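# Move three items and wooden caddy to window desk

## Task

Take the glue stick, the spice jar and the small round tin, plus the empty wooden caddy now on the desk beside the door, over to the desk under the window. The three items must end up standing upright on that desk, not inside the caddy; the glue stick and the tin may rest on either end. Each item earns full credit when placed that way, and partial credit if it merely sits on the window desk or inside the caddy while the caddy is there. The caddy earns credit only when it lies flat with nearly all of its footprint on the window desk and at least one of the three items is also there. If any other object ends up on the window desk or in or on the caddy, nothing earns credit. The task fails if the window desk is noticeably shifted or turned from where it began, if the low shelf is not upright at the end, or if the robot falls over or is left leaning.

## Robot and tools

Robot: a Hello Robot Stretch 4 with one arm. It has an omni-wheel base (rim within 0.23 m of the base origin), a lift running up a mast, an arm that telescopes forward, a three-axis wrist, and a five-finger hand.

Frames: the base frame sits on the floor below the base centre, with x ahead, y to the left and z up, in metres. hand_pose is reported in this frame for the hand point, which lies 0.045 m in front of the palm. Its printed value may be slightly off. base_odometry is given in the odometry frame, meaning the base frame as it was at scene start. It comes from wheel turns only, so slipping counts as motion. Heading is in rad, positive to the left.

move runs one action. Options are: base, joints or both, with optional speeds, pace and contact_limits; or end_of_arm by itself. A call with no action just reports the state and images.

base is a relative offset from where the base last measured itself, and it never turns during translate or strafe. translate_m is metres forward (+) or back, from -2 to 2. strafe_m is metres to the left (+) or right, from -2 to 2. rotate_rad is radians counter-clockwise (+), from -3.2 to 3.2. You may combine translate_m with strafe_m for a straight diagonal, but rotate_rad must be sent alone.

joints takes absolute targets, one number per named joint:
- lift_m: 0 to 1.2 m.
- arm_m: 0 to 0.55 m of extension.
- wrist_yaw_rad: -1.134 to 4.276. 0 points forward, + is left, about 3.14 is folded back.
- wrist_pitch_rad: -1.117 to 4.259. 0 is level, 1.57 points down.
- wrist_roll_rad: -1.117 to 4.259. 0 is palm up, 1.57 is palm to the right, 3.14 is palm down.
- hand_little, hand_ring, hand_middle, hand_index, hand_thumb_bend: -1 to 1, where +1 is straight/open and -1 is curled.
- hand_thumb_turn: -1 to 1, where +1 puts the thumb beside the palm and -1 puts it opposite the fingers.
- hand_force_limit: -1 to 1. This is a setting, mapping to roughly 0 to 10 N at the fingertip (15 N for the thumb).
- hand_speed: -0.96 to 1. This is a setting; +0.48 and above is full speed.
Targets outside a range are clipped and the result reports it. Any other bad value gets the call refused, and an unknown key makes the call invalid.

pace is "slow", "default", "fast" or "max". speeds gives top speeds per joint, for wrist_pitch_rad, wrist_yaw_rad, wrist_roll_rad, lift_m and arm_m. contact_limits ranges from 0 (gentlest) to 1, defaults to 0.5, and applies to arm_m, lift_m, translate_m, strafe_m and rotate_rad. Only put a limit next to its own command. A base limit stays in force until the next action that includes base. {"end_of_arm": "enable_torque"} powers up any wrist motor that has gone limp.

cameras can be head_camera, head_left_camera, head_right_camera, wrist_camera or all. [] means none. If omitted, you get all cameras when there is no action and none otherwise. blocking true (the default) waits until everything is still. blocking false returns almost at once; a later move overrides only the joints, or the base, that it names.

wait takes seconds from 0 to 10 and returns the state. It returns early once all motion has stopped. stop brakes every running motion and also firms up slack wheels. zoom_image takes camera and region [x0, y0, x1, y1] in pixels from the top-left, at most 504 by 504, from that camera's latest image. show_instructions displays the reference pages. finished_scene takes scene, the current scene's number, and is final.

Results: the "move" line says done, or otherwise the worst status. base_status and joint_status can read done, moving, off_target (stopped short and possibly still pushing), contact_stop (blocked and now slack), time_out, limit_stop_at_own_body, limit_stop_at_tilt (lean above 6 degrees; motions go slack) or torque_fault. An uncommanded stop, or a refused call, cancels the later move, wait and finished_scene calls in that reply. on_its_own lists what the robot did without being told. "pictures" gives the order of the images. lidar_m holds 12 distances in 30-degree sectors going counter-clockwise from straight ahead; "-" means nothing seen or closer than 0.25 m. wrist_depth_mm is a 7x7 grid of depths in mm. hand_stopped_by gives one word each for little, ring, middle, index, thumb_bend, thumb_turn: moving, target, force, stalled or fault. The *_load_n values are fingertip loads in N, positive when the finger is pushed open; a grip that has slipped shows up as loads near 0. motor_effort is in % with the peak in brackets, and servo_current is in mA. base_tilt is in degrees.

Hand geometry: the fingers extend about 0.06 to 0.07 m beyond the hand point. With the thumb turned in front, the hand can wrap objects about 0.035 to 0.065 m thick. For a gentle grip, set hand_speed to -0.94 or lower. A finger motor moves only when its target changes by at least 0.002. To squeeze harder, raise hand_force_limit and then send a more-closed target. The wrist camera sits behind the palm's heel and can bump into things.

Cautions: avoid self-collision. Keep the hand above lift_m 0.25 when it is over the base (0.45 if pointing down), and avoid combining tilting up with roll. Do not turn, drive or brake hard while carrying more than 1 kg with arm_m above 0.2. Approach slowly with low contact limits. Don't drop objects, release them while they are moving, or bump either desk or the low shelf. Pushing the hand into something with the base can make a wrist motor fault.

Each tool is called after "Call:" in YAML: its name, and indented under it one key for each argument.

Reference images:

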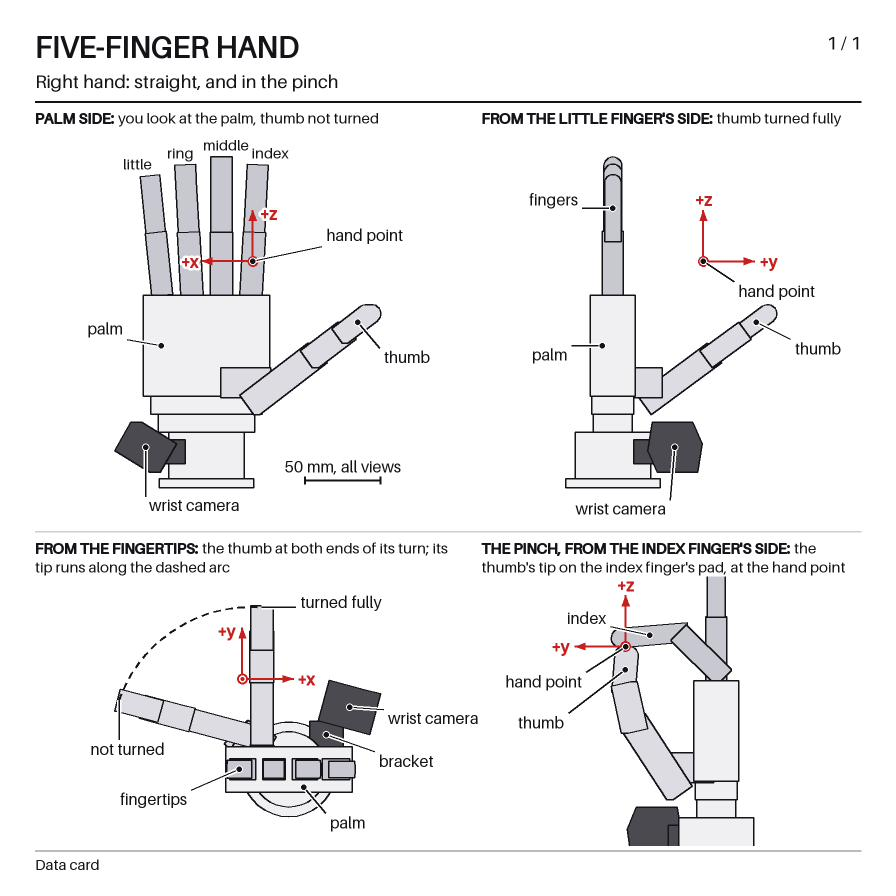

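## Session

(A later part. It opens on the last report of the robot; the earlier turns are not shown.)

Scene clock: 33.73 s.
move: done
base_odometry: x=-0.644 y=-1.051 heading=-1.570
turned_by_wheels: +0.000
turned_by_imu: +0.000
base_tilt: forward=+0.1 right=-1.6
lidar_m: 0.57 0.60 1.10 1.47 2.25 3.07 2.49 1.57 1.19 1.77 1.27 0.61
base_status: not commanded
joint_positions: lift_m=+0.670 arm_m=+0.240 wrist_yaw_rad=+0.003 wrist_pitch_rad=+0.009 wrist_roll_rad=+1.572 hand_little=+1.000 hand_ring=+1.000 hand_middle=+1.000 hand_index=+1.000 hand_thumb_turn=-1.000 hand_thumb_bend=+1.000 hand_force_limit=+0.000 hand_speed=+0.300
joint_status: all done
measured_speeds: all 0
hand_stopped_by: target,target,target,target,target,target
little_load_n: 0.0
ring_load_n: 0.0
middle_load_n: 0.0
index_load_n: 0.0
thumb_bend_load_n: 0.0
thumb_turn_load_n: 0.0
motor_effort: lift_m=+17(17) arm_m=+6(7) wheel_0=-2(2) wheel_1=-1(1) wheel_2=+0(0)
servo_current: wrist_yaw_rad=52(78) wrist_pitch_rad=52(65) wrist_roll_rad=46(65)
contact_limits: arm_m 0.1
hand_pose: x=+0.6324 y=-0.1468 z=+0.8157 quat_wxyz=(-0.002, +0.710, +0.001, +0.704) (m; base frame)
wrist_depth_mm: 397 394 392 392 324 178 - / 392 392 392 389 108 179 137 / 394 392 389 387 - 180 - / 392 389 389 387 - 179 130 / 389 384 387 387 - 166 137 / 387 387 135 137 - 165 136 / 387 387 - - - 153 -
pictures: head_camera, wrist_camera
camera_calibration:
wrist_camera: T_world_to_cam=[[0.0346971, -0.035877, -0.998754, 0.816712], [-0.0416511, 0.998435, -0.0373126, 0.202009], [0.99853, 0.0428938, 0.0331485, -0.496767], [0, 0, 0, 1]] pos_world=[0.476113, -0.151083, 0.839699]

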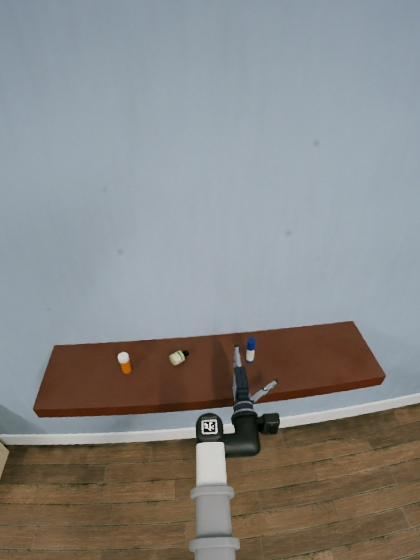

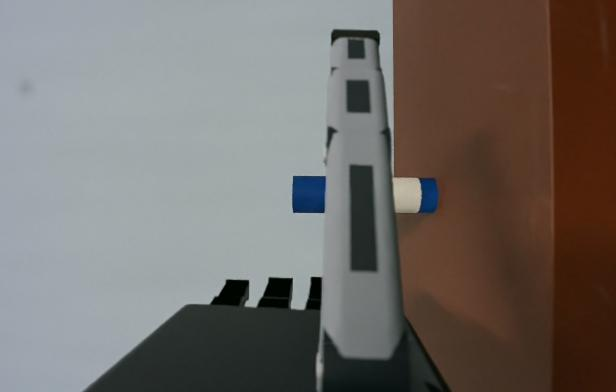

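Call:
move:
  joints: {"arm_m": 0.343}
  contact_limits: {"arm_m": 0.1}
  cameras: ["head_camera", "wrist_camera"]

Call:
zoom_image:
  camera: "head_camera"
  region: [150, 320, 350, 510]

Scene clock: 46.73 s.
move: done
base_odometry: x=-0.644 y=-1.051 heading=-1.570
turned_by_wheels: +0.000
turned_by_imu: +0.000
base_tilt: forward=+0.0 right=-1.6
lidar_m: 0.58 0.60 1.09 1.44 2.25 3.08 2.48 1.55 1.20 1.78 1.29 0.62
base_status: not commanded
joint_positions: lift_m=+0.670 arm_m=+0.343 wrist_yaw_rad=+0.003 wrist_pitch_rad=+0.009 wrist_roll_rad=+1.572 hand_little=+1.000 hand_ring=+1.000 hand_middle=+1.000 hand_index=+1.000 hand_thumb_turn=-1.000 hand_thumb_bend=+1.000 hand_force_limit=+0.000 hand_speed=+0.300
joint_status: all done
measured_speeds: all 0
hand_stopped_by: target,target,target,target,target,target
little_load_n: 0.0
ring_load_n: 0.0
middle_load_n: 0.0
index_load_n: 0.0
thumb_bend_load_n: 0.0
thumb_turn_load_n: 0.5
motor_effort: lift_m=+17(17) arm_m=+6(7) wheel_0=-1(2) wheel_1=-1(1) wheel_2=+0(0)
servo_current: wrist_yaw_rad=59(72) wrist_pitch_rad=59(65) wrist_roll_rad=52(65)
contact_limits: arm_m 0.1
hand_pose: x=+0.7354 y=-0.1469 z=+0.8157 quat_wxyz=(-0.002, +0.710, +0.001, +0.704) (m; base frame)
wrist_depth_mm: 290 289 289 286 286 178 - / 289 287 287 286 108 178 136 / 287 286 286 285 - 179 - / 287 286 286 146 - 146 129 / 286 285 283 283 - 166 136 / 285 283 135 163 - 164 135 / 283 285 - - - 153 -
pictures: head_camera, wrist_camera
camera_calibration:
wrist_camera: T_world_to_cam=[[0.0346971, -0.035877, -0.998754, 0.813138], [-0.0416511, 0.998435, -0.0373126, 0.206299], [0.99853, 0.0428938, 0.0331485, -0.599615], [0, 0, 0, 1]] pos_world=[0.579113, -0.151083, 0.839699]

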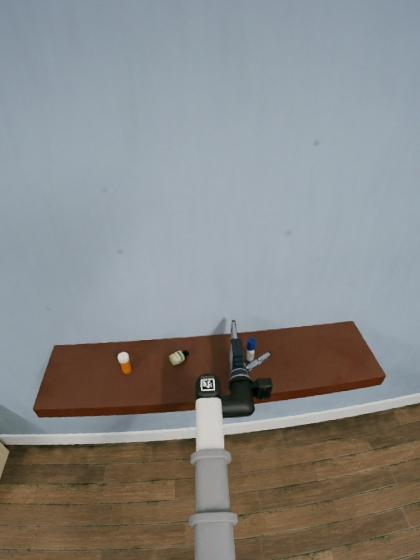

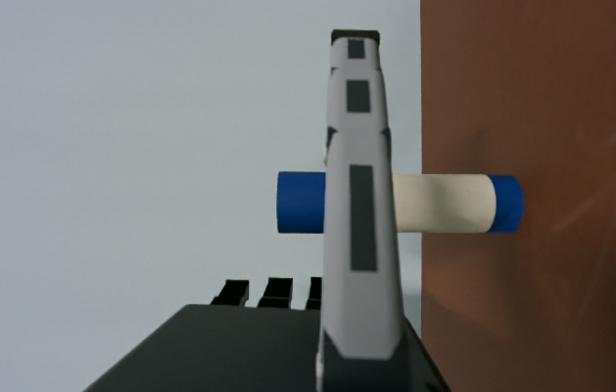

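Scaled by 2.520 from the camera's 420x560 image, which has a finer 1200x1600 frame.

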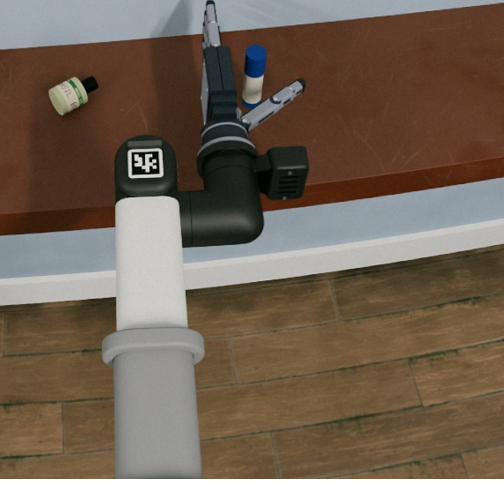

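Call:
move:
  joints: {"hand_thumb_bend": 0.4, "hand_index": 0.35, "hand_middle": 0.35, "hand_ring": 0.35, "hand_little": 0.35, "hand_speed": -0.6, "hand_force_limit": -0.6}
  cameras: ["wrist_camera", "head_camera"]

Call:
zoom_image:
  camera: "head_camera"
  region: [200, 300, 300, 400]

Scene clock: 48.60 s.
move: done
base_odometry: x=-0.644 y=-1.051 heading=-1.570
turned_by_wheels: +0.000
turned_by_imu: +0.000
base_tilt: forward=+0.0 right=-1.6
lidar_m: 0.58 0.61 1.11 1.44 2.25 3.07 2.50 1.56 1.22 1.77 1.28 0.62
base_status: not commanded
joint_positions: lift_m=+0.670 arm_m=+0.343 wrist_yaw_rad=+0.003 wrist_pitch_rad=+0.009 wrist_roll_rad=+1.572 hand_little=+0.350 hand_ring=+0.350 hand_middle=+0.350 hand_index=+0.350 hand_thumb_turn=-1.000 hand_thumb_bend=+0.400 hand_force_limit=-0.600 hand_speed=-0.600
joint_status: all done
measured_speeds: all 0
hand_stopped_by: target,target,target,target,target,target
little_load_n: 0.0
ring_load_n: 0.0
middle_load_n: 0.0
index_load_n: 0.0
thumb_bend_load_n: 0.0
thumb_turn_load_n: 0.0
motor_effort: lift_m=+17(17) arm_m=+6(6) wheel_0=-2(2) wheel_1=-1(1) wheel_2=+0(0)
servo_current: wrist_yaw_rad=59(78) wrist_pitch_rad=65(65) wrist_roll_rad=52(65)
contact_limits: arm_m 0.1
hand_pose: x=+0.7354 y=-0.1469 z=+0.8157 quat_wxyz=(-0.002, +0.710, +0.001, +0.704) (m; base frame)
wrist_depth_mm: 290 290 289 287 286 178 - / 289 289 287 286 286 178 137 / 289 286 286 286 285 178 - / 286 287 285 146 - 146 129 / 286 285 285 175 - 165 136 / 286 283 136 137 - 164 135 / 285 282 - - - 153 -
pictures: head_camera, wrist_camera
camera_calibration:
wrist_camera: T_world_to_cam=[[0.0346971, -0.035877, -0.998754, 0.813138], [-0.0416511, 0.998435, -0.0373126, 0.206299], [0.99853, 0.0428938, 0.0331485, -0.599615], [0, 0, 0, 1]] pos_world=[0.579113, -0.151083, 0.839699]

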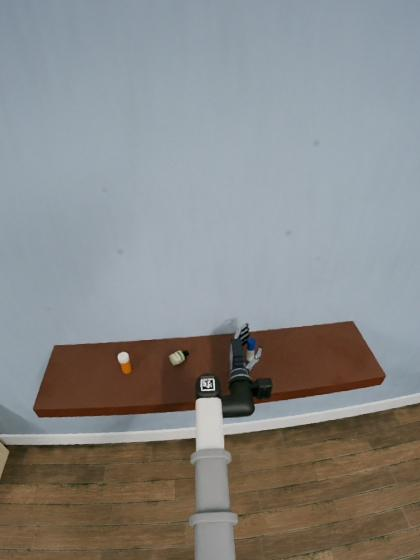

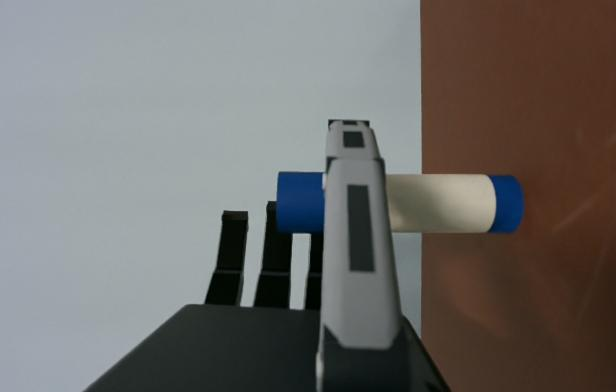

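Scaled by 5.040 from the camera's 420x560 image, which has a finer 1200x1600 frame.

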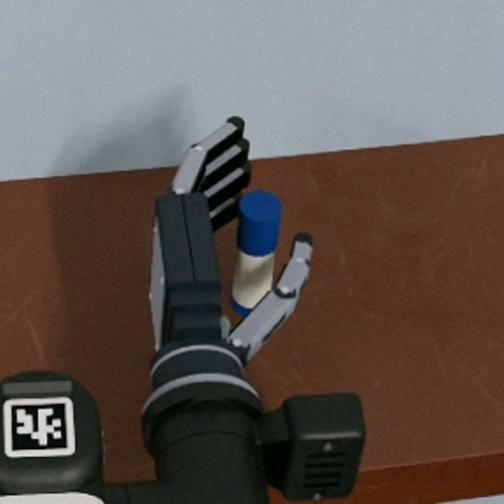

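Call:
move:
  joints: {"hand_thumb_bend": 0.15, "hand_index": 0.1, "hand_middle": 0.1, "hand_ring": 0.1, "hand_little": 0.1, "hand_speed": -0.8, "hand_force_limit": -0.6}
  cameras: ["wrist_camera", "head_camera"]

Call:
zoom_image:
  camera: "head_camera"
  region: [200, 300, 300, 400]

Scene clock: 50.17 s.
move: done
base_odometry: x=-0.644 y=-1.051 heading=-1.570
turned_by_wheels: +0.000
turned_by_imu: +0.000
base_tilt: forward=+0.1 right=-1.6
lidar_m: 0.60 0.61 1.10 1.45 2.25 3.07 2.49 1.54 1.19 1.77 1.30 0.62
base_status: not commanded
joint_positions: lift_m=+0.670 arm_m=+0.343 wrist_yaw_rad=+0.003 wrist_pitch_rad=+0.009 wrist_roll_rad=+1.572 hand_little=+0.100 hand_ring=+0.100 hand_middle=+0.100 hand_index=+0.100 hand_thumb_turn=-1.000 hand_thumb_bend=+0.150 hand_force_limit=-0.600 hand_speed=-0.800
joint_status: all done
measured_speeds: all 0
hand_stopped_by: target,target,target,target,target,target
little_load_n: 0.0
ring_load_n: 0.0
middle_load_n: 0.0
index_load_n: 0.0
thumb_bend_load_n: 0.0
thumb_turn_load_n: 0.0
motor_effort: lift_m=+17(17) arm_m=+6(6) wheel_0=-1(2) wheel_1=-1(1) wheel_2=+0(0)
servo_current: wrist_yaw_rad=65(72) wrist_pitch_rad=52(65) wrist_roll_rad=52(59)
contact_limits: arm_m 0.1
hand_pose: x=+0.7354 y=-0.1469 z=+0.8157 quat_wxyz=(-0.002, +0.710, +0.001, +0.704) (m; base frame)
wrist_depth_mm: 289 287 287 287 286 178 - / 289 289 287 286 285 178 136 / 287 287 286 283 283 179 - / 287 285 286 149 145 145 129 / 286 285 283 163 - 165 136 / 285 283 136 138 - 164 135 / 283 283 - - - 153 -
pictures: head_camera, wrist_camera
camera_calibration:
wrist_camera: T_world_to_cam=[[0.0346971, -0.035877, -0.998754, 0.813138], [-0.0416511, 0.998435, -0.0373126, 0.206299], [0.99853, 0.0428938, 0.0331485, -0.599615], [0, 0, 0, 1]] pos_world=[0.579113, -0.151083, 0.839699]

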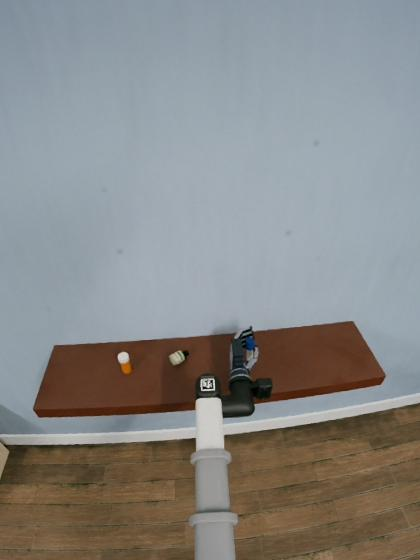

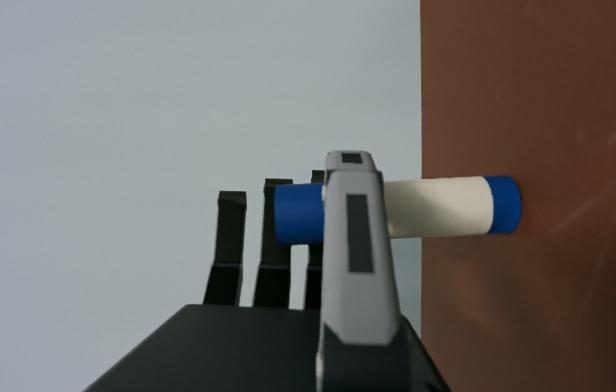

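Scaled by 5.040 from the camera's 420x560 image, which has a finer 1200x1600 frame.

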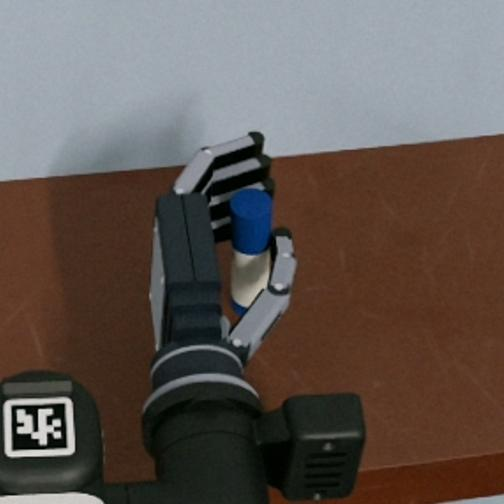

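Call:
move:
  joints: {"hand_index": -0.5, "hand_middle": -0.5, "hand_ring": -0.5, "hand_speed": -0.9, "hand_force_limit": -0.5}
  cameras: ["wrist_camera", "head_camera"]

Call:
zoom_image:
  camera: "head_camera"
  region: [200, 300, 300, 400]

Scene clock: 52.73 s.
move: off_target
base_odometry: x=-0.644 y=-1.051 heading=-1.570
turned_by_wheels: +0.000
turned_by_imu: +0.000
base_tilt: forward=+0.0 right=-1.6
lidar_m: 0.58 0.58 1.11 1.43 2.25 3.06 2.49 1.59 1.19 1.77 1.29 0.62
base_status: not commanded
joint_positions: lift_m=+0.670 arm_m=+0.343 wrist_yaw_rad=+0.003 wrist_pitch_rad=+0.009 wrist_roll_rad=+1.572 hand_little=+0.100 hand_ring=-0.029 hand_middle=-0.010 hand_index=-0.019 hand_thumb_turn=-1.000 hand_thumb_bend=+0.152 hand_force_limit=-0.500 hand_speed=-0.900
joint_status: hand_ring off_target (ended at -0.029, target -0.500); hand_middle off_target (ended at -0.010, target -0.500); hand_index off_target (ended at -0.019, target -0.500); the others done
measured_speeds: all 0
hand_stopped_by: target,force,force,force,target,target
little_load_n: 0.0
ring_load_n: 3.0
middle_load_n: 0.0
index_load_n: 4.0
thumb_bend_load_n: 9.0
thumb_turn_load_n: 1.0
motor_effort: lift_m=+17(17) arm_m=+6(6) wheel_0=-1(2) wheel_1=-1(1) wheel_2=+0(0)
servo_current: wrist_yaw_rad=52(65) wrist_pitch_rad=52(65) wrist_roll_rad=52(59)
contact_limits: arm_m 0.1
hand_pose: x=+0.7354 y=-0.1469 z=+0.8157 quat_wxyz=(-0.002, +0.710, +0.001, +0.704) (m; base frame)
wrist_depth_mm: 291 289 289 287 287 177 - / 289 289 287 286 285 178 136 / 287 286 285 285 285 178 - / 287 287 285 146 145 145 129 / 285 285 283 161 - 165 136 / 285 283 137 127 - 164 135 / 285 283 - - - 152 -
pictures: head_camera, wrist_camera
camera_calibration:
wrist_camera: T_world_to_cam=[[0.0346971, -0.035877, -0.998754, 0.813138], [-0.0416511, 0.998435, -0.0373126, 0.206299], [0.99853, 0.0428938, 0.0331485, -0.599615], [0, 0, 0, 1]] pos_world=[0.579113, -0.151083, 0.839699]

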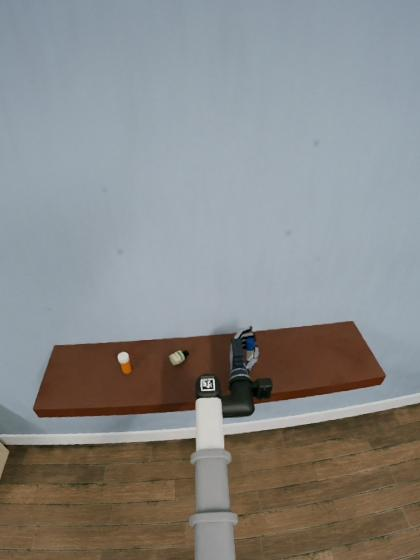

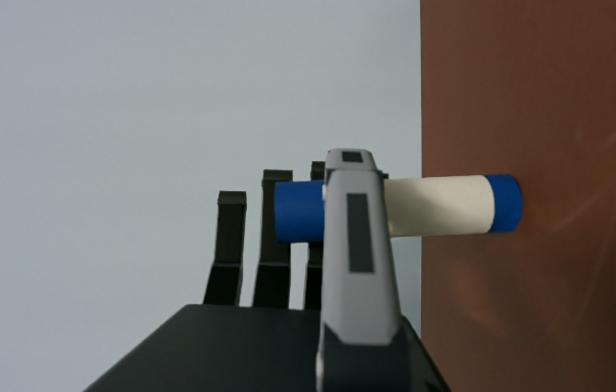

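Scaled by 5.040 from the camera's 420x560 image, which has a finer 1200x1600 frame.

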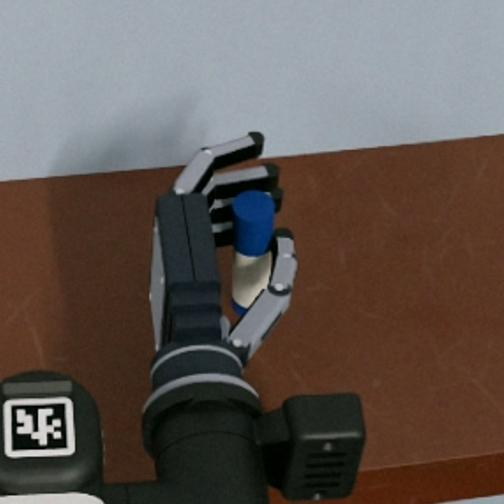

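Call:
move:
  joints: {"lift_m": 0.75}
  pace: "slow"
  cameras: ["wrist_camera", "head_camera"]

Call:
zoom_image:
  camera: "head_camera"
  region: [180, 300, 280, 400]

Scene clock: 54.50 s.
move: done
base_odometry: x=-0.644 y=-1.051 heading=-1.570
turned_by_wheels: +0.000
turned_by_imu: +0.000
base_tilt: forward=+0.0 right=-1.6
lidar_m: 0.57 0.59 1.09 1.45 2.26 3.10 2.48 1.56 1.21 1.78 1.29 0.62
base_status: not commanded
joint_positions: lift_m=+0.750 arm_m=+0.343 wrist_yaw_rad=+0.003 wrist_pitch_rad=+0.009 wrist_roll_rad=+1.572 hand_little=+0.100 hand_ring=-0.029 hand_middle=-0.010 hand_index=-0.019 hand_thumb_turn=-1.000 hand_thumb_bend=+0.152 hand_force_limit=-0.500 hand_speed=-0.900
joint_status: all done
measured_speeds: all 0
hand_stopped_by: target,force,force,force,target,target
little_load_n: 0.0
ring_load_n: 3.5
middle_load_n: 0.0
index_load_n: 4.0
thumb_bend_load_n: 9.0
thumb_turn_load_n: 1.0
motor_effort: lift_m=+26(29) arm_m=+6(6) wheel_0=-1(2) wheel_1=-1(1) wheel_2=+0(0)
servo_current: wrist_yaw_rad=46(72) wrist_pitch_rad=65(65) wrist_roll_rad=46(59)
contact_limits: arm_m 0.1
hand_pose: x=+0.7354 y=-0.1469 z=+0.8949 quat_wxyz=(-0.002, +0.710, +0.001, +0.704) (m; base frame)
wrist_depth_mm: 289 287 287 286 286 286 255 / 290 289 287 285 286 283 257 / 287 287 286 285 285 285 243 / 286 286 285 146 145 145 243 / 286 285 285 161 - 281 242 / 283 283 136 128 - 281 253 / 285 283 - - - - 252
pictures: head_camera, wrist_camera
camera_calibration:
wrist_camera: T_world_to_cam=[[0.0346971, -0.035877, -0.998754, 0.89224], [-0.0416511, 0.998435, -0.0373126, 0.209254], [0.99853, 0.0428938, 0.0331485, -0.602241], [0, 0, 0, 1]] pos_world=[0.579113, -0.151083, 0.918899]

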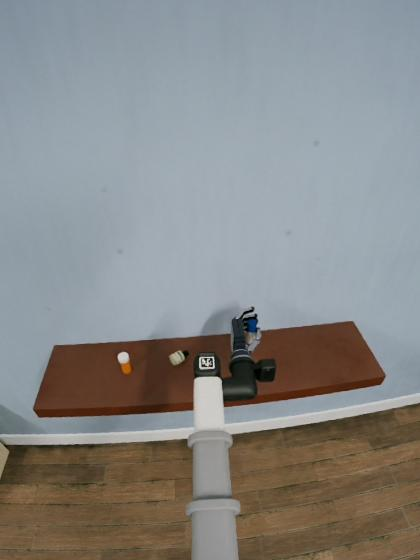

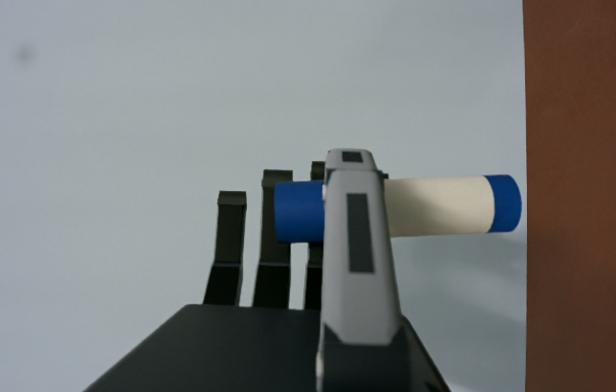

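Scaled by 5.040 from the camera's 420x560 image, which has a finer 1200x1600 frame.

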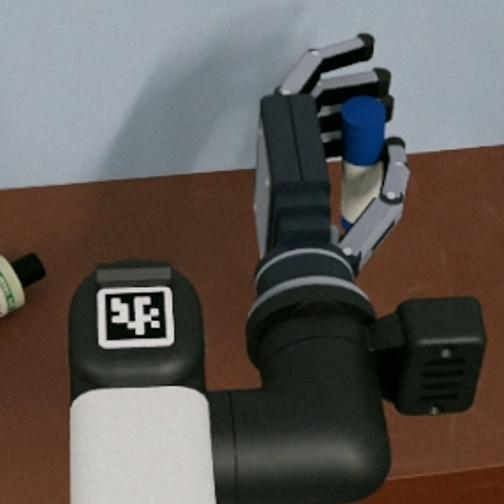

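Call:
move:
  joints: {"arm_m": 0.02}

Call:
move:
  base: {"translate_m": -0.5}

Call:
move:
  base: {"rotate_rad": -1.57}
  joints: {"lift_m": 0.85}
  cameras: ["head_camera", "head_left_camera", "wrist_camera"]

Scene clock: 56.83 s.
move: done
base_odometry: x=-0.644 y=-1.051 heading=-1.570
turned_by_wheels: +0.000
turned_by_imu: +0.000
base_tilt: forward=+0.0 right=-1.6
lidar_m: 0.57 0.61 1.10 1.44 2.27 3.07 2.50 1.55 1.20 1.77 1.29 0.64
base_status: not commanded
joint_positions: lift_m=+0.750 arm_m=+0.020 wrist_yaw_rad=+0.003 wrist_pitch_rad=+0.009 wrist_roll_rad=+1.572 hand_little=+0.100 hand_ring=-0.029 hand_middle=-0.010 hand_index=-0.019 hand_thumb_turn=-1.000 hand_thumb_bend=+0.152 hand_force_limit=-0.500 hand_speed=-0.900
joint_status: all done
measured_speeds: all 0
hand_stopped_by: target,force,force,force,target,target
little_load_n: 0.0
ring_load_n: 3.0
middle_load_n: 0.5
index_load_n: 4.0
thumb_bend_load_n: 9.0
thumb_turn_load_n: 1.0
motor_effort: lift_m=+26(26) arm_m=-6(7) wheel_0=-1(2) wheel_1=-1(1) wheel_2=+0(0)
servo_current: wrist_yaw_rad=46(72) wrist_pitch_rad=59(72) wrist_roll_rad=46(59)
hand_pose: x=+0.4126 y=-0.1469 z=+0.8949 quat_wxyz=(-0.002, +0.710, +0.001, +0.704) (m; base frame)
wrist_depth_mm: 621 615 615 621 615 359 609 / 621 615 615 621 609 357 603 / 615 621 615 609 615 362 609 / 615 615 615 146 145 145 609 / 609 609 609 161 - 343 597 / 609 603 136 128 - 342 591 / 603 609 - - - - 597
pictures: none

Scene clock: 60.00 s.
move: done
base_odometry: x=-0.645 y=-0.550 heading=-1.571
turned_by_wheels: +0.000
turned_by_imu: +0.001
base_tilt: forward=+0.0 right=-1.6
lidar_m: 1.06 1.12 1.35 2.14 2.23 2.56 1.99 1.56 1.09 1.04 1.84 1.15
base_status: done
joint_positions: lift_m=+0.750 arm_m=+0.020 wrist_yaw_rad=+0.003 wrist_pitch_rad=+0.009 wrist_roll_rad=+1.572 hand_little=+0.100 hand_ring=-0.029 hand_middle=-0.010 hand_index=-0.019 hand_thumb_turn=-1.000 hand_thumb_bend=+0.152 hand_force_limit=-0.500 hand_speed=-0.900
joint_status: not commanded
measured_speeds: all 0
hand_stopped_by: target,force,force,force,target,target
little_load_n: 0.0
ring_load_n: 3.5
middle_load_n: 0.0
index_load_n: 4.0
thumb_bend_load_n: 9.0
thumb_turn_load_n: 1.5
motor_effort: lift_m=+25(26) arm_m=-6(6) wheel_0=-1(7) wheel_1=+0(5) wheel_2=-2(11)
servo_current: wrist_yaw_rad=46(72) wrist_pitch_rad=59(72) wrist_roll_rad=52(65)
hand_pose: x=+0.4126 y=-0.1469 z=+0.8950 quat_wxyz=(-0.002, +0.710, +0.001, +0.704) (m; base frame)
wrist_depth_mm: - - - - 854 - - / - - - - 904 - - / - - - - 854 - - / - - 180 146 145 145 - / - - 172 161 - - - / - - 135 127 - - - / - - - - - - -
pictures: none

Scene clock: 62.07 s.
move: done
base_odometry: x=-0.645 y=-0.550 heading=-3.141
turned_by_wheels: -1.570
turned_by_imu: -1.536
base_tilt: forward=+0.0 right=-1.6
lidar_m: 1.05 1.84 1.13 1.06 1.09 1.34 2.22 2.26 2.57 1.98 1.54 1.07
base_status: done
joint_positions: lift_m=+0.850 arm_m=+0.020 wrist_yaw_rad=+0.003 wrist_pitch_rad=+0.009 wrist_roll_rad=+1.572 hand_little=+0.100 hand_ring=-0.029 hand_middle=-0.010 hand_index=-0.019 hand_thumb_turn=-1.000 hand_thumb_bend=+0.152 hand_force_limit=-0.500 hand_speed=-0.900
joint_status: all done
measured_speeds: all 0
hand_stopped_by: target,force,force,force,target,target
little_load_n: 0.0
ring_load_n: 3.0
middle_load_n: 0.0
index_load_n: 4.0
thumb_bend_load_n: 9.0
thumb_turn_load_n: 1.0
motor_effort: lift_m=+26(29) arm_m=-6(6) wheel_0=+0(8) wheel_1=+1(8) wheel_2=-1(11)
servo_current: wrist_yaw_rad=59(72) wrist_pitch_rad=65(72) wrist_roll_rad=52(59)
hand_pose: x=+0.4126 y=-0.1469 z=+0.9950 quat_wxyz=(-0.002, +0.710, +0.001, +0.704) (m; base frame)
wrist_depth_mm: - 1618 1576 1576 1336 842 1430 / 1576 1618 1537 1576 1336 820 1430 / 1537 1576 1537 1576 1160 842 1366 / - 1576 1537 146 145 145 1366 / - - 172 160 - - 1397 / - - 135 127 - - 1430 / - - - - - - 1464
pictures: head_camera, head_left_camera, wrist_camera
camera_calibration:
wrist_camera: T_world_to_cam=[[0.0346902, -0.0358842, -0.998754, 1.00342], [-0.0414513, 0.998444, -0.0373128, 0.199495], [0.998538, 0.042694, 0.0331488, -0.283265], [0, 0, 0, 1]] pos_world=[0.256312, -0.151084, 1.019]

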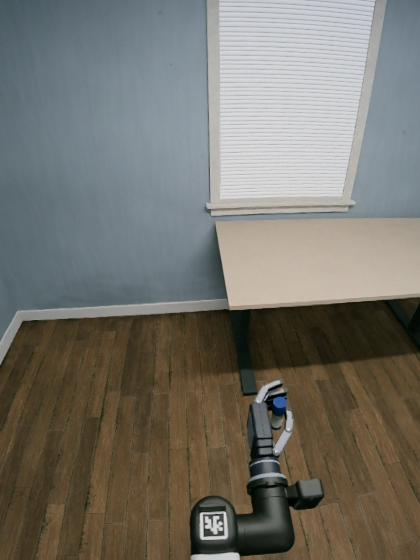

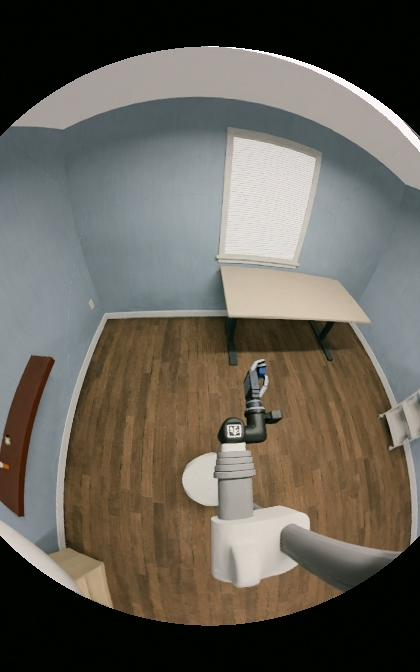

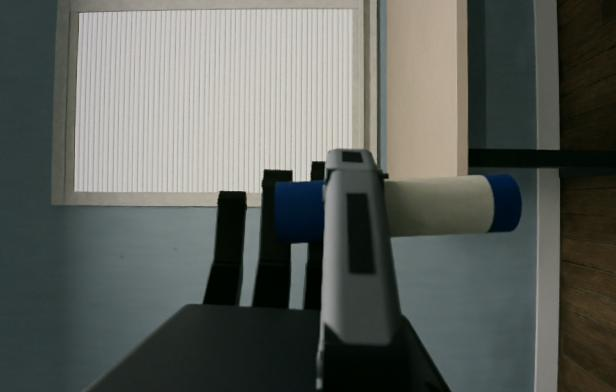

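Call:
move:
  base: {"translate_m": 0.45, "strafe_m": -0.3}
  cameras: ["head_camera", "head_left_camera", "wrist_camera"]

Call:
zoom_image:
  camera: "head_camera"
  region: [100, 250, 420, 560]

Scene clock: 65.80 s.
move: done
base_odometry: x=-1.095 y=-0.251 heading=-3.141
turned_by_wheels: +0.000
turned_by_imu: -0.001
base_tilt: forward=+0.1 right=-1.6
lidar_m: 0.59 0.61 1.73 1.38 1.44 1.89 3.42 2.71 1.76 1.71 0.88 0.61
base_status: done
joint_positions: lift_m=+0.850 arm_m=+0.020 wrist_yaw_rad=+0.003 wrist_pitch_rad=+0.009 wrist_roll_rad=+1.572 hand_little=+0.100 hand_ring=-0.029 hand_middle=-0.010 hand_index=-0.019 hand_thumb_turn=-1.000 hand_thumb_bend=+0.152 hand_force_limit=-0.500 hand_speed=-0.900
joint_status: not commanded
measured_speeds: all 0
hand_stopped_by: target,force,force,force,target,target
little_load_n: 0.0
ring_load_n: 3.0
middle_load_n: 0.0
index_load_n: 4.0
thumb_bend_load_n: 9.0
thumb_turn_load_n: 1.0
motor_effort: lift_m=+26(26) arm_m=-6(6) wheel_0=+0(10) wheel_1=-2(4) wheel_2=+1(14)
servo_current: wrist_yaw_rad=26(72) wrist_pitch_rad=52(65) wrist_roll_rad=52(65)
hand_pose: x=+0.4126 y=-0.1469 z=+0.9950 quat_wxyz=(-0.002, +0.710, +0.001, +0.704) (m; base frame)
wrist_depth_mm: - - 1138 1118 1042 647 442 / 1138 1138 1138 1138 1098 647 442 / 1160 1138 1138 1138 1042 654 445 / 1138 1138 1138 146 145 145 424 / 1160 1160 1138 167 - 559 445 / - 1138 136 128 - 554 442 / - - - - - - 439
pictures: head_camera, head_left_camera, wrist_camera
camera_calibration:
wrist_camera: T_world_to_cam=[[0.0346902, -0.0358842, -0.998754, 1.00342], [-0.0414513, 0.998444, -0.0373128, 0.199495], [0.998538, 0.042694, 0.0331488, -0.283265], [0, 0, 0, 1]] pos_world=[0.256312, -0.151084, 1.019]

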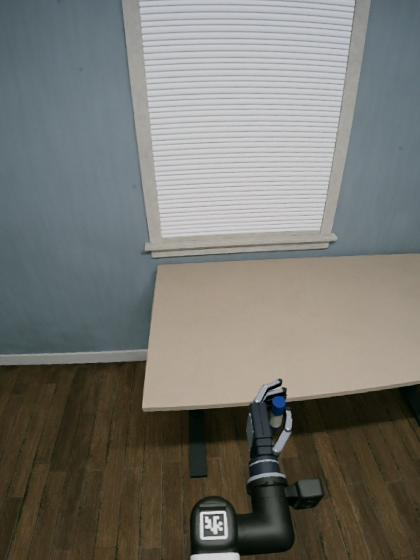

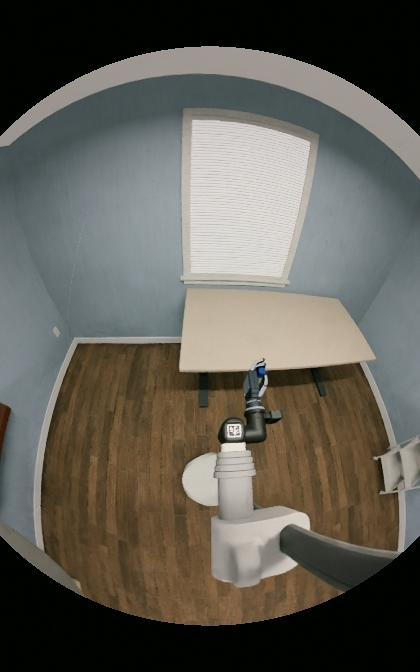

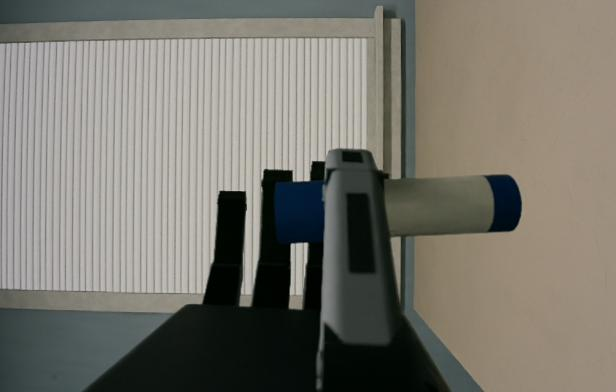

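Scaled by 1.575 from the camera's 420x560 image, which has a finer 1200x1600 frame.

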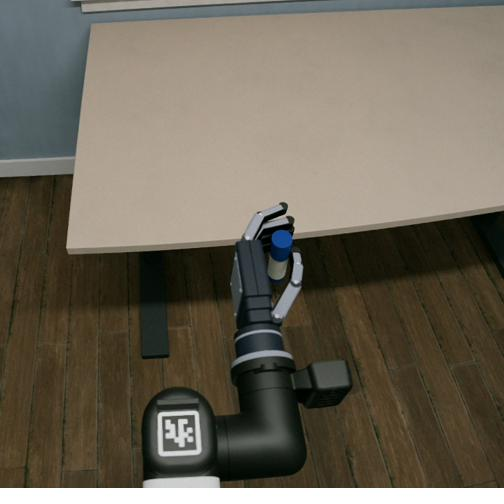

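Call:
move:
  joints: {"arm_m": 0.33}

Call:
move:
  joints: {"lift_m": 0.67}
  contact_limits: {"lift_m": 0.1}
  cameras: ["head_camera", "wrist_camera"]

Call:
zoom_image:
  camera: "head_camera"
  region: [180, 300, 330, 450]

Scene clock: 68.40 s.
move: done
base_odometry: x=-1.095 y=-0.251 heading=-3.141
turned_by_wheels: +0.000
turned_by_imu: +0.000
base_tilt: forward=+0.1 right=-1.6
lidar_m: 0.59 0.62 1.74 1.39 1.43 1.88 3.43 2.68 1.78 1.71 0.88 0.62
base_status: not commanded
joint_positions: lift_m=+0.850 arm_m=+0.330 wrist_yaw_rad=+0.003 wrist_pitch_rad=+0.009 wrist_roll_rad=+1.572 hand_little=+0.100 hand_ring=-0.029 hand_middle=-0.010 hand_index=-0.019 hand_thumb_turn=-1.000 hand_thumb_bend=+0.152 hand_force_limit=-0.500 hand_speed=-0.900
joint_status: all done
measured_speeds: all 0
hand_stopped_by: target,force,force,force,target,target
little_load_n: 0.0
ring_load_n: 3.0
middle_load_n: 0.5
index_load_n: 4.0
thumb_bend_load_n: 9.0
thumb_turn_load_n: 1.0
motor_effort: lift_m=+26(26) arm_m=+6(7) wheel_0=+0(1) wheel_1=-2(2) wheel_2=+1(1)
servo_current: wrist_yaw_rad=46(72) wrist_pitch_rad=59(65) wrist_roll_rad=39(59)
hand_pose: x=+0.7224 y=-0.1469 z=+0.9950 quat_wxyz=(-0.002, +0.710, +0.001, +0.704) (m; base frame)
wrist_depth_mm: 842 831 831 842 831 634 439 / 842 831 820 831 820 647 439 / 842 820 831 831 809 647 442 / 820 820 831 146 145 145 418 / 854 831 820 160 - 559 436 / 820 831 136 127 - 554 439 / - - - - - - 436
pictures: none

Scene clock: 70.23 s.
move: done
base_odometry: x=-1.095 y=-0.251 heading=-3.141
turned_by_wheels: +0.000
turned_by_imu: +0.000
base_tilt: forward=+0.1 right=-1.6
lidar_m: 0.59 0.62 1.75 1.37 1.43 1.89 3.44 2.69 1.77 1.69 0.89 0.64
base_status: not commanded
joint_positions: lift_m=+0.670 arm_m=+0.330 wrist_yaw_rad=+0.003 wrist_pitch_rad=+0.009 wrist_roll_rad=+1.572 hand_little=+0.100 hand_ring=-0.029 hand_middle=-0.010 hand_index=-0.019 hand_thumb_turn=-1.000 hand_thumb_bend=+0.152 hand_force_limit=-0.500 hand_speed=-0.900
joint_status: all done
measured_speeds: all 0
hand_stopped_by: target,force,force,force,target,target
little_load_n: 0.0
ring_load_n: 3.0
middle_load_n: 0.5
index_load_n: 4.0
thumb_bend_load_n: 9.0
thumb_turn_load_n: 1.0
motor_effort: lift_m=+17(24) arm_m=+5(6) wheel_0=+0(1) wheel_1=-2(2) wheel_2=+1(1)
servo_current: wrist_yaw_rad=39(72) wrist_pitch_rad=52(65) wrist_roll_rad=52(59)
contact_limits: lift_m 0.1
hand_pose: x=+0.7224 y=-0.1469 z=+0.8157 quat_wxyz=(-0.002, +0.710, +0.001, +0.704) (m; base frame)
wrist_depth_mm: 831 831 842 831 512 245 176 / 831 831 831 820 512 245 177 / 820 831 820 831 442 246 178 / 831 831 831 146 145 145 178 / 831 831 831 160 - 228 177 / 831 831 136 128 - 211 177 / - - - - - - 175
pictures: head_camera, wrist_camera
camera_calibration:
wrist_camera: T_world_to_cam=[[0.0346902, -0.0358842, -0.998754, 0.813592], [-0.0414513, 0.998444, -0.0373128, 0.205646], [0.998538, 0.042694, 0.0331488, -0.586669], [0, 0, 0, 1]] pos_world=[0.566112, -0.151084, 0.839699]

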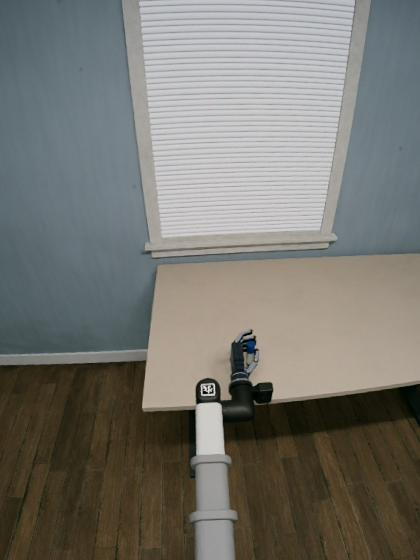

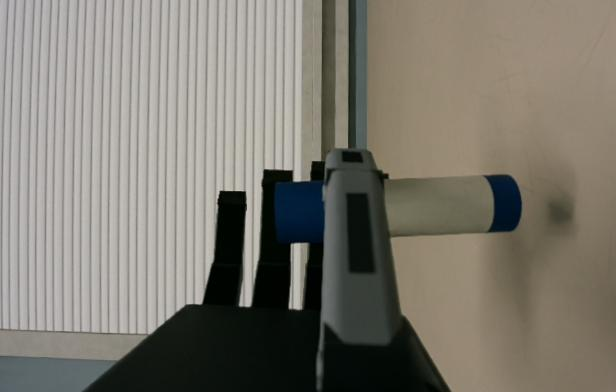

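Scaled by 3.360 from the camera's 420x560 image, which has a finer 1200x1600 frame.

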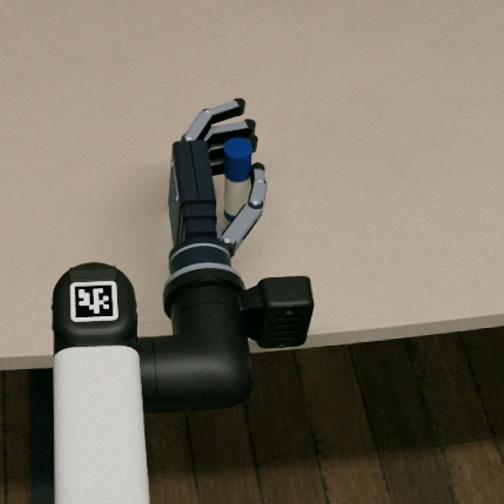

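Call:
move:
  joints: {"lift_m": 0.64}
  contact_limits: {"lift_m": 0.05}
  pace: "slow"
  cameras: ["head_camera", "wrist_camera"]

Call:
zoom_image:
  camera: "head_camera"
  region: [210, 330, 290, 410]

Scene clock: 71.70 s.
move: done
base_odometry: x=-1.095 y=-0.251 heading=-3.141
turned_by_wheels: +0.000
turned_by_imu: +0.000
base_tilt: forward=+0.0 right=-1.6
lidar_m: 0.60 0.61 1.73 1.37 1.45 1.89 3.41 2.70 1.78 1.70 0.88 0.61
base_status: not commanded
joint_positions: lift_m=+0.640 arm_m=+0.330 wrist_yaw_rad=+0.003 wrist_pitch_rad=+0.009 wrist_roll_rad=+1.572 hand_little=+0.100 hand_ring=-0.029 hand_middle=-0.010 hand_index=-0.019 hand_thumb_turn=-1.000 hand_thumb_bend=+0.152 hand_force_limit=-0.500 hand_speed=-0.900
joint_status: all done
measured_speeds: all 0
hand_stopped_by: target,force,force,force,target,target
little_load_n: 0.0
ring_load_n: 3.0
middle_load_n: 0.5
index_load_n: 4.0
thumb_bend_load_n: 9.0
thumb_turn_load_n: 1.5
motor_effort: lift_m=+17(18) arm_m=+5(6) wheel_0=-1(1) wheel_1=-2(2) wheel_2=+1(1)
servo_current: wrist_yaw_rad=52(65) wrist_pitch_rad=59(72) wrist_roll_rad=52(52)
contact_limits: lift_m 0.05
hand_pose: x=+0.7224 y=-0.1469 z=+0.7857 quat_wxyz=(-0.002, +0.710, +0.001, +0.704) (m; base frame)
wrist_depth_mm: 831 831 831 820 370 177 - / 831 831 831 831 373 178 - / 831 831 831 831 322 178 - / 831 831 831 146 145 145 - / 820 820 820 161 - 165 - / 831 820 136 128 - 164 - / - - - - - 152 -
pictures: head_camera, wrist_camera
camera_calibration:
wrist_camera: T_world_to_cam=[[0.0346902, -0.0358842, -0.998754, 0.78363], [-0.0414513, 0.998444, -0.0373128, 0.204527], [0.998538, 0.042694, 0.0331488, -0.585674], [0, 0, 0, 1]] pos_world=[0.566112, -0.151084, 0.809699]

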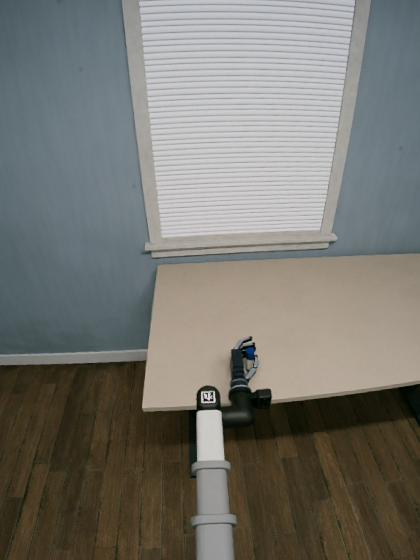

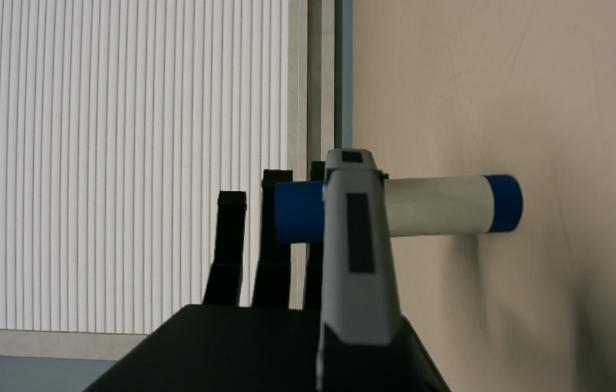

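Scaled by 6.300 from the camera's 420x560 image, which has a finer 1200x1600 frame.

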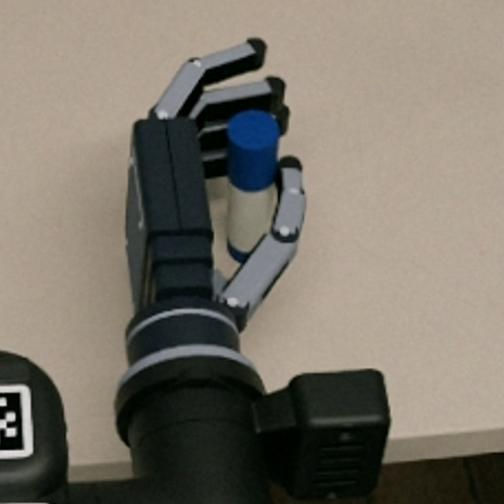

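Call:
move:
  joints: {"lift_m": 0.634}
  contact_limits: {"lift_m": 0.05}
  pace: "slow"
  cameras: ["wrist_camera"]

Call:
move:
  joints: {"lift_m": 0.629}
  contact_limits: {"lift_m": 0.05}
  pace: "slow"
  cameras: ["wrist_camera"]

Scene clock: 72.70 s.
move: done
base_odometry: x=-1.095 y=-0.251 heading=-3.141
turned_by_wheels: +0.000
turned_by_imu: +0.000
base_tilt: forward=+0.1 right=-1.6
lidar_m: 0.59 0.61 1.73 1.38 1.42 1.90 3.43 2.71 1.78 1.71 0.91 0.64
base_status: not commanded
joint_positions: lift_m=+0.634 arm_m=+0.330 wrist_yaw_rad=+0.003 wrist_pitch_rad=+0.005 wrist_roll_rad=+1.571 hand_little=+0.100 hand_ring=-0.029 hand_middle=-0.010 hand_index=-0.020 hand_thumb_turn=-1.000 hand_thumb_bend=+0.150 hand_force_limit=-0.500 hand_speed=-0.900
joint_status: all done
measured_speeds: all 0
hand_stopped_by: target,force,force,force,target,target
little_load_n: 0.0
ring_load_n: 0.0
middle_load_n: 0.0
index_load_n: 0.0
thumb_bend_load_n: 0.0
thumb_turn_load_n: 0.0
motor_effort: lift_m=+18(18) arm_m=+5(6) wheel_0=-1(1) wheel_1=-2(2) wheel_2=+1(1)
servo_current: wrist_yaw_rad=46(59) wrist_pitch_rad=46(59) wrist_roll_rad=59(59)
contact_limits: lift_m 0.05
hand_pose: x=+0.7225 y=-0.1469 z=+0.7806 quat_wxyz=(-0.001, +0.709, +0.001, +0.705) (m; base frame)
wrist_depth_mm: 854 831 831 820 353 167 - / 831 842 831 820 355 168 - / 842 831 831 831 307 168 - / 842 831 820 146 143 142 - / 831 820 820 161 - 149 - / 831 831 136 138 - 154 - / - - - - - 143 -
pictures: wrist_camera
camera_calibration:
wrist_camera: T_world_to_cam=[[0.0389121, -0.0366432, -0.998571, 0.775292], [-0.0412575, 0.998416, -0.0382452, 0.205048], [0.998391, 0.0426867, 0.0373387, -0.588757], [0, 0, 0, 1]] pos_world=[0.566101, -0.151182, 0.804009]

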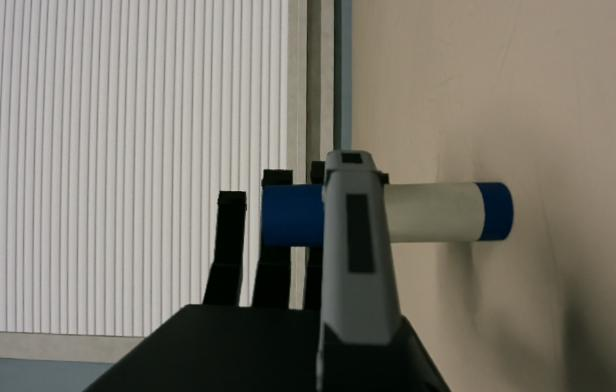

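Scene clock: 73.30 s.
move: done
base_odometry: x=-1.095 y=-0.251 heading=-3.141
turned_by_wheels: +0.000
turned_by_imu: +0.000
base_tilt: forward=+0.1 right=-1.6
lidar_m: 0.58 0.62 1.73 1.37 1.43 1.86 3.44 2.71 1.78 1.69 0.89 0.64
base_status: not commanded
joint_positions: lift_m=+0.629 arm_m=+0.330 wrist_yaw_rad=+0.003 wrist_pitch_rad=+0.005 wrist_roll_rad=+1.571 hand_little=+0.100 hand_ring=-0.029 hand_middle=-0.010 hand_index=-0.020 hand_thumb_turn=-1.000 hand_thumb_bend=+0.150 hand_force_limit=-0.500 hand_speed=-0.900
joint_status: all done
measured_speeds: all 0
hand_stopped_by: target,force,force,force,target,target
little_load_n: 0.0
ring_load_n: 0.0
middle_load_n: 0.0
index_load_n: 0.0
thumb_bend_load_n: 0.0
thumb_turn_load_n: 0.0
motor_effort: lift_m=+17(18) arm_m=+5(6) wheel_0=+0(1) wheel_1=-2(2) wheel_2=+1(1)
servo_current: wrist_yaw_rad=52(65) wrist_pitch_rad=52(52) wrist_roll_rad=46(59)
contact_limits: lift_m 0.05
hand_pose: x=+0.7225 y=-0.1469 z=+0.7757 quat_wxyz=(-0.001, +0.709, +0.001, +0.705) (m; base frame)
wrist_depth_mm: 842 831 842 820 330 156 - / 842 831 842 831 330 156 - / 842 842 842 831 286 157 - / 842 831 831 145 143 143 - / 831 831 831 160 - 145 - / 831 831 136 137 - 144 - / - - - - - 133 -
pictures: wrist_camera
camera_calibration:
wrist_camera: T_world_to_cam=[[0.0389121, -0.0366432, -0.998571, 0.770299], [-0.0412575, 0.998416, -0.0382452, 0.204856], [0.998391, 0.0426867, 0.0373387, -0.58857], [0, 0, 0, 1]] pos_world=[0.566101, -0.151182, 0.799009]

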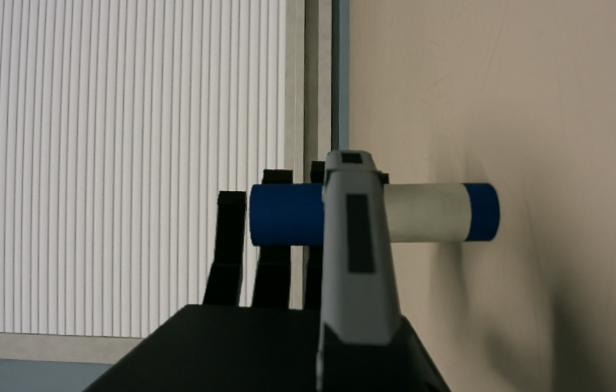

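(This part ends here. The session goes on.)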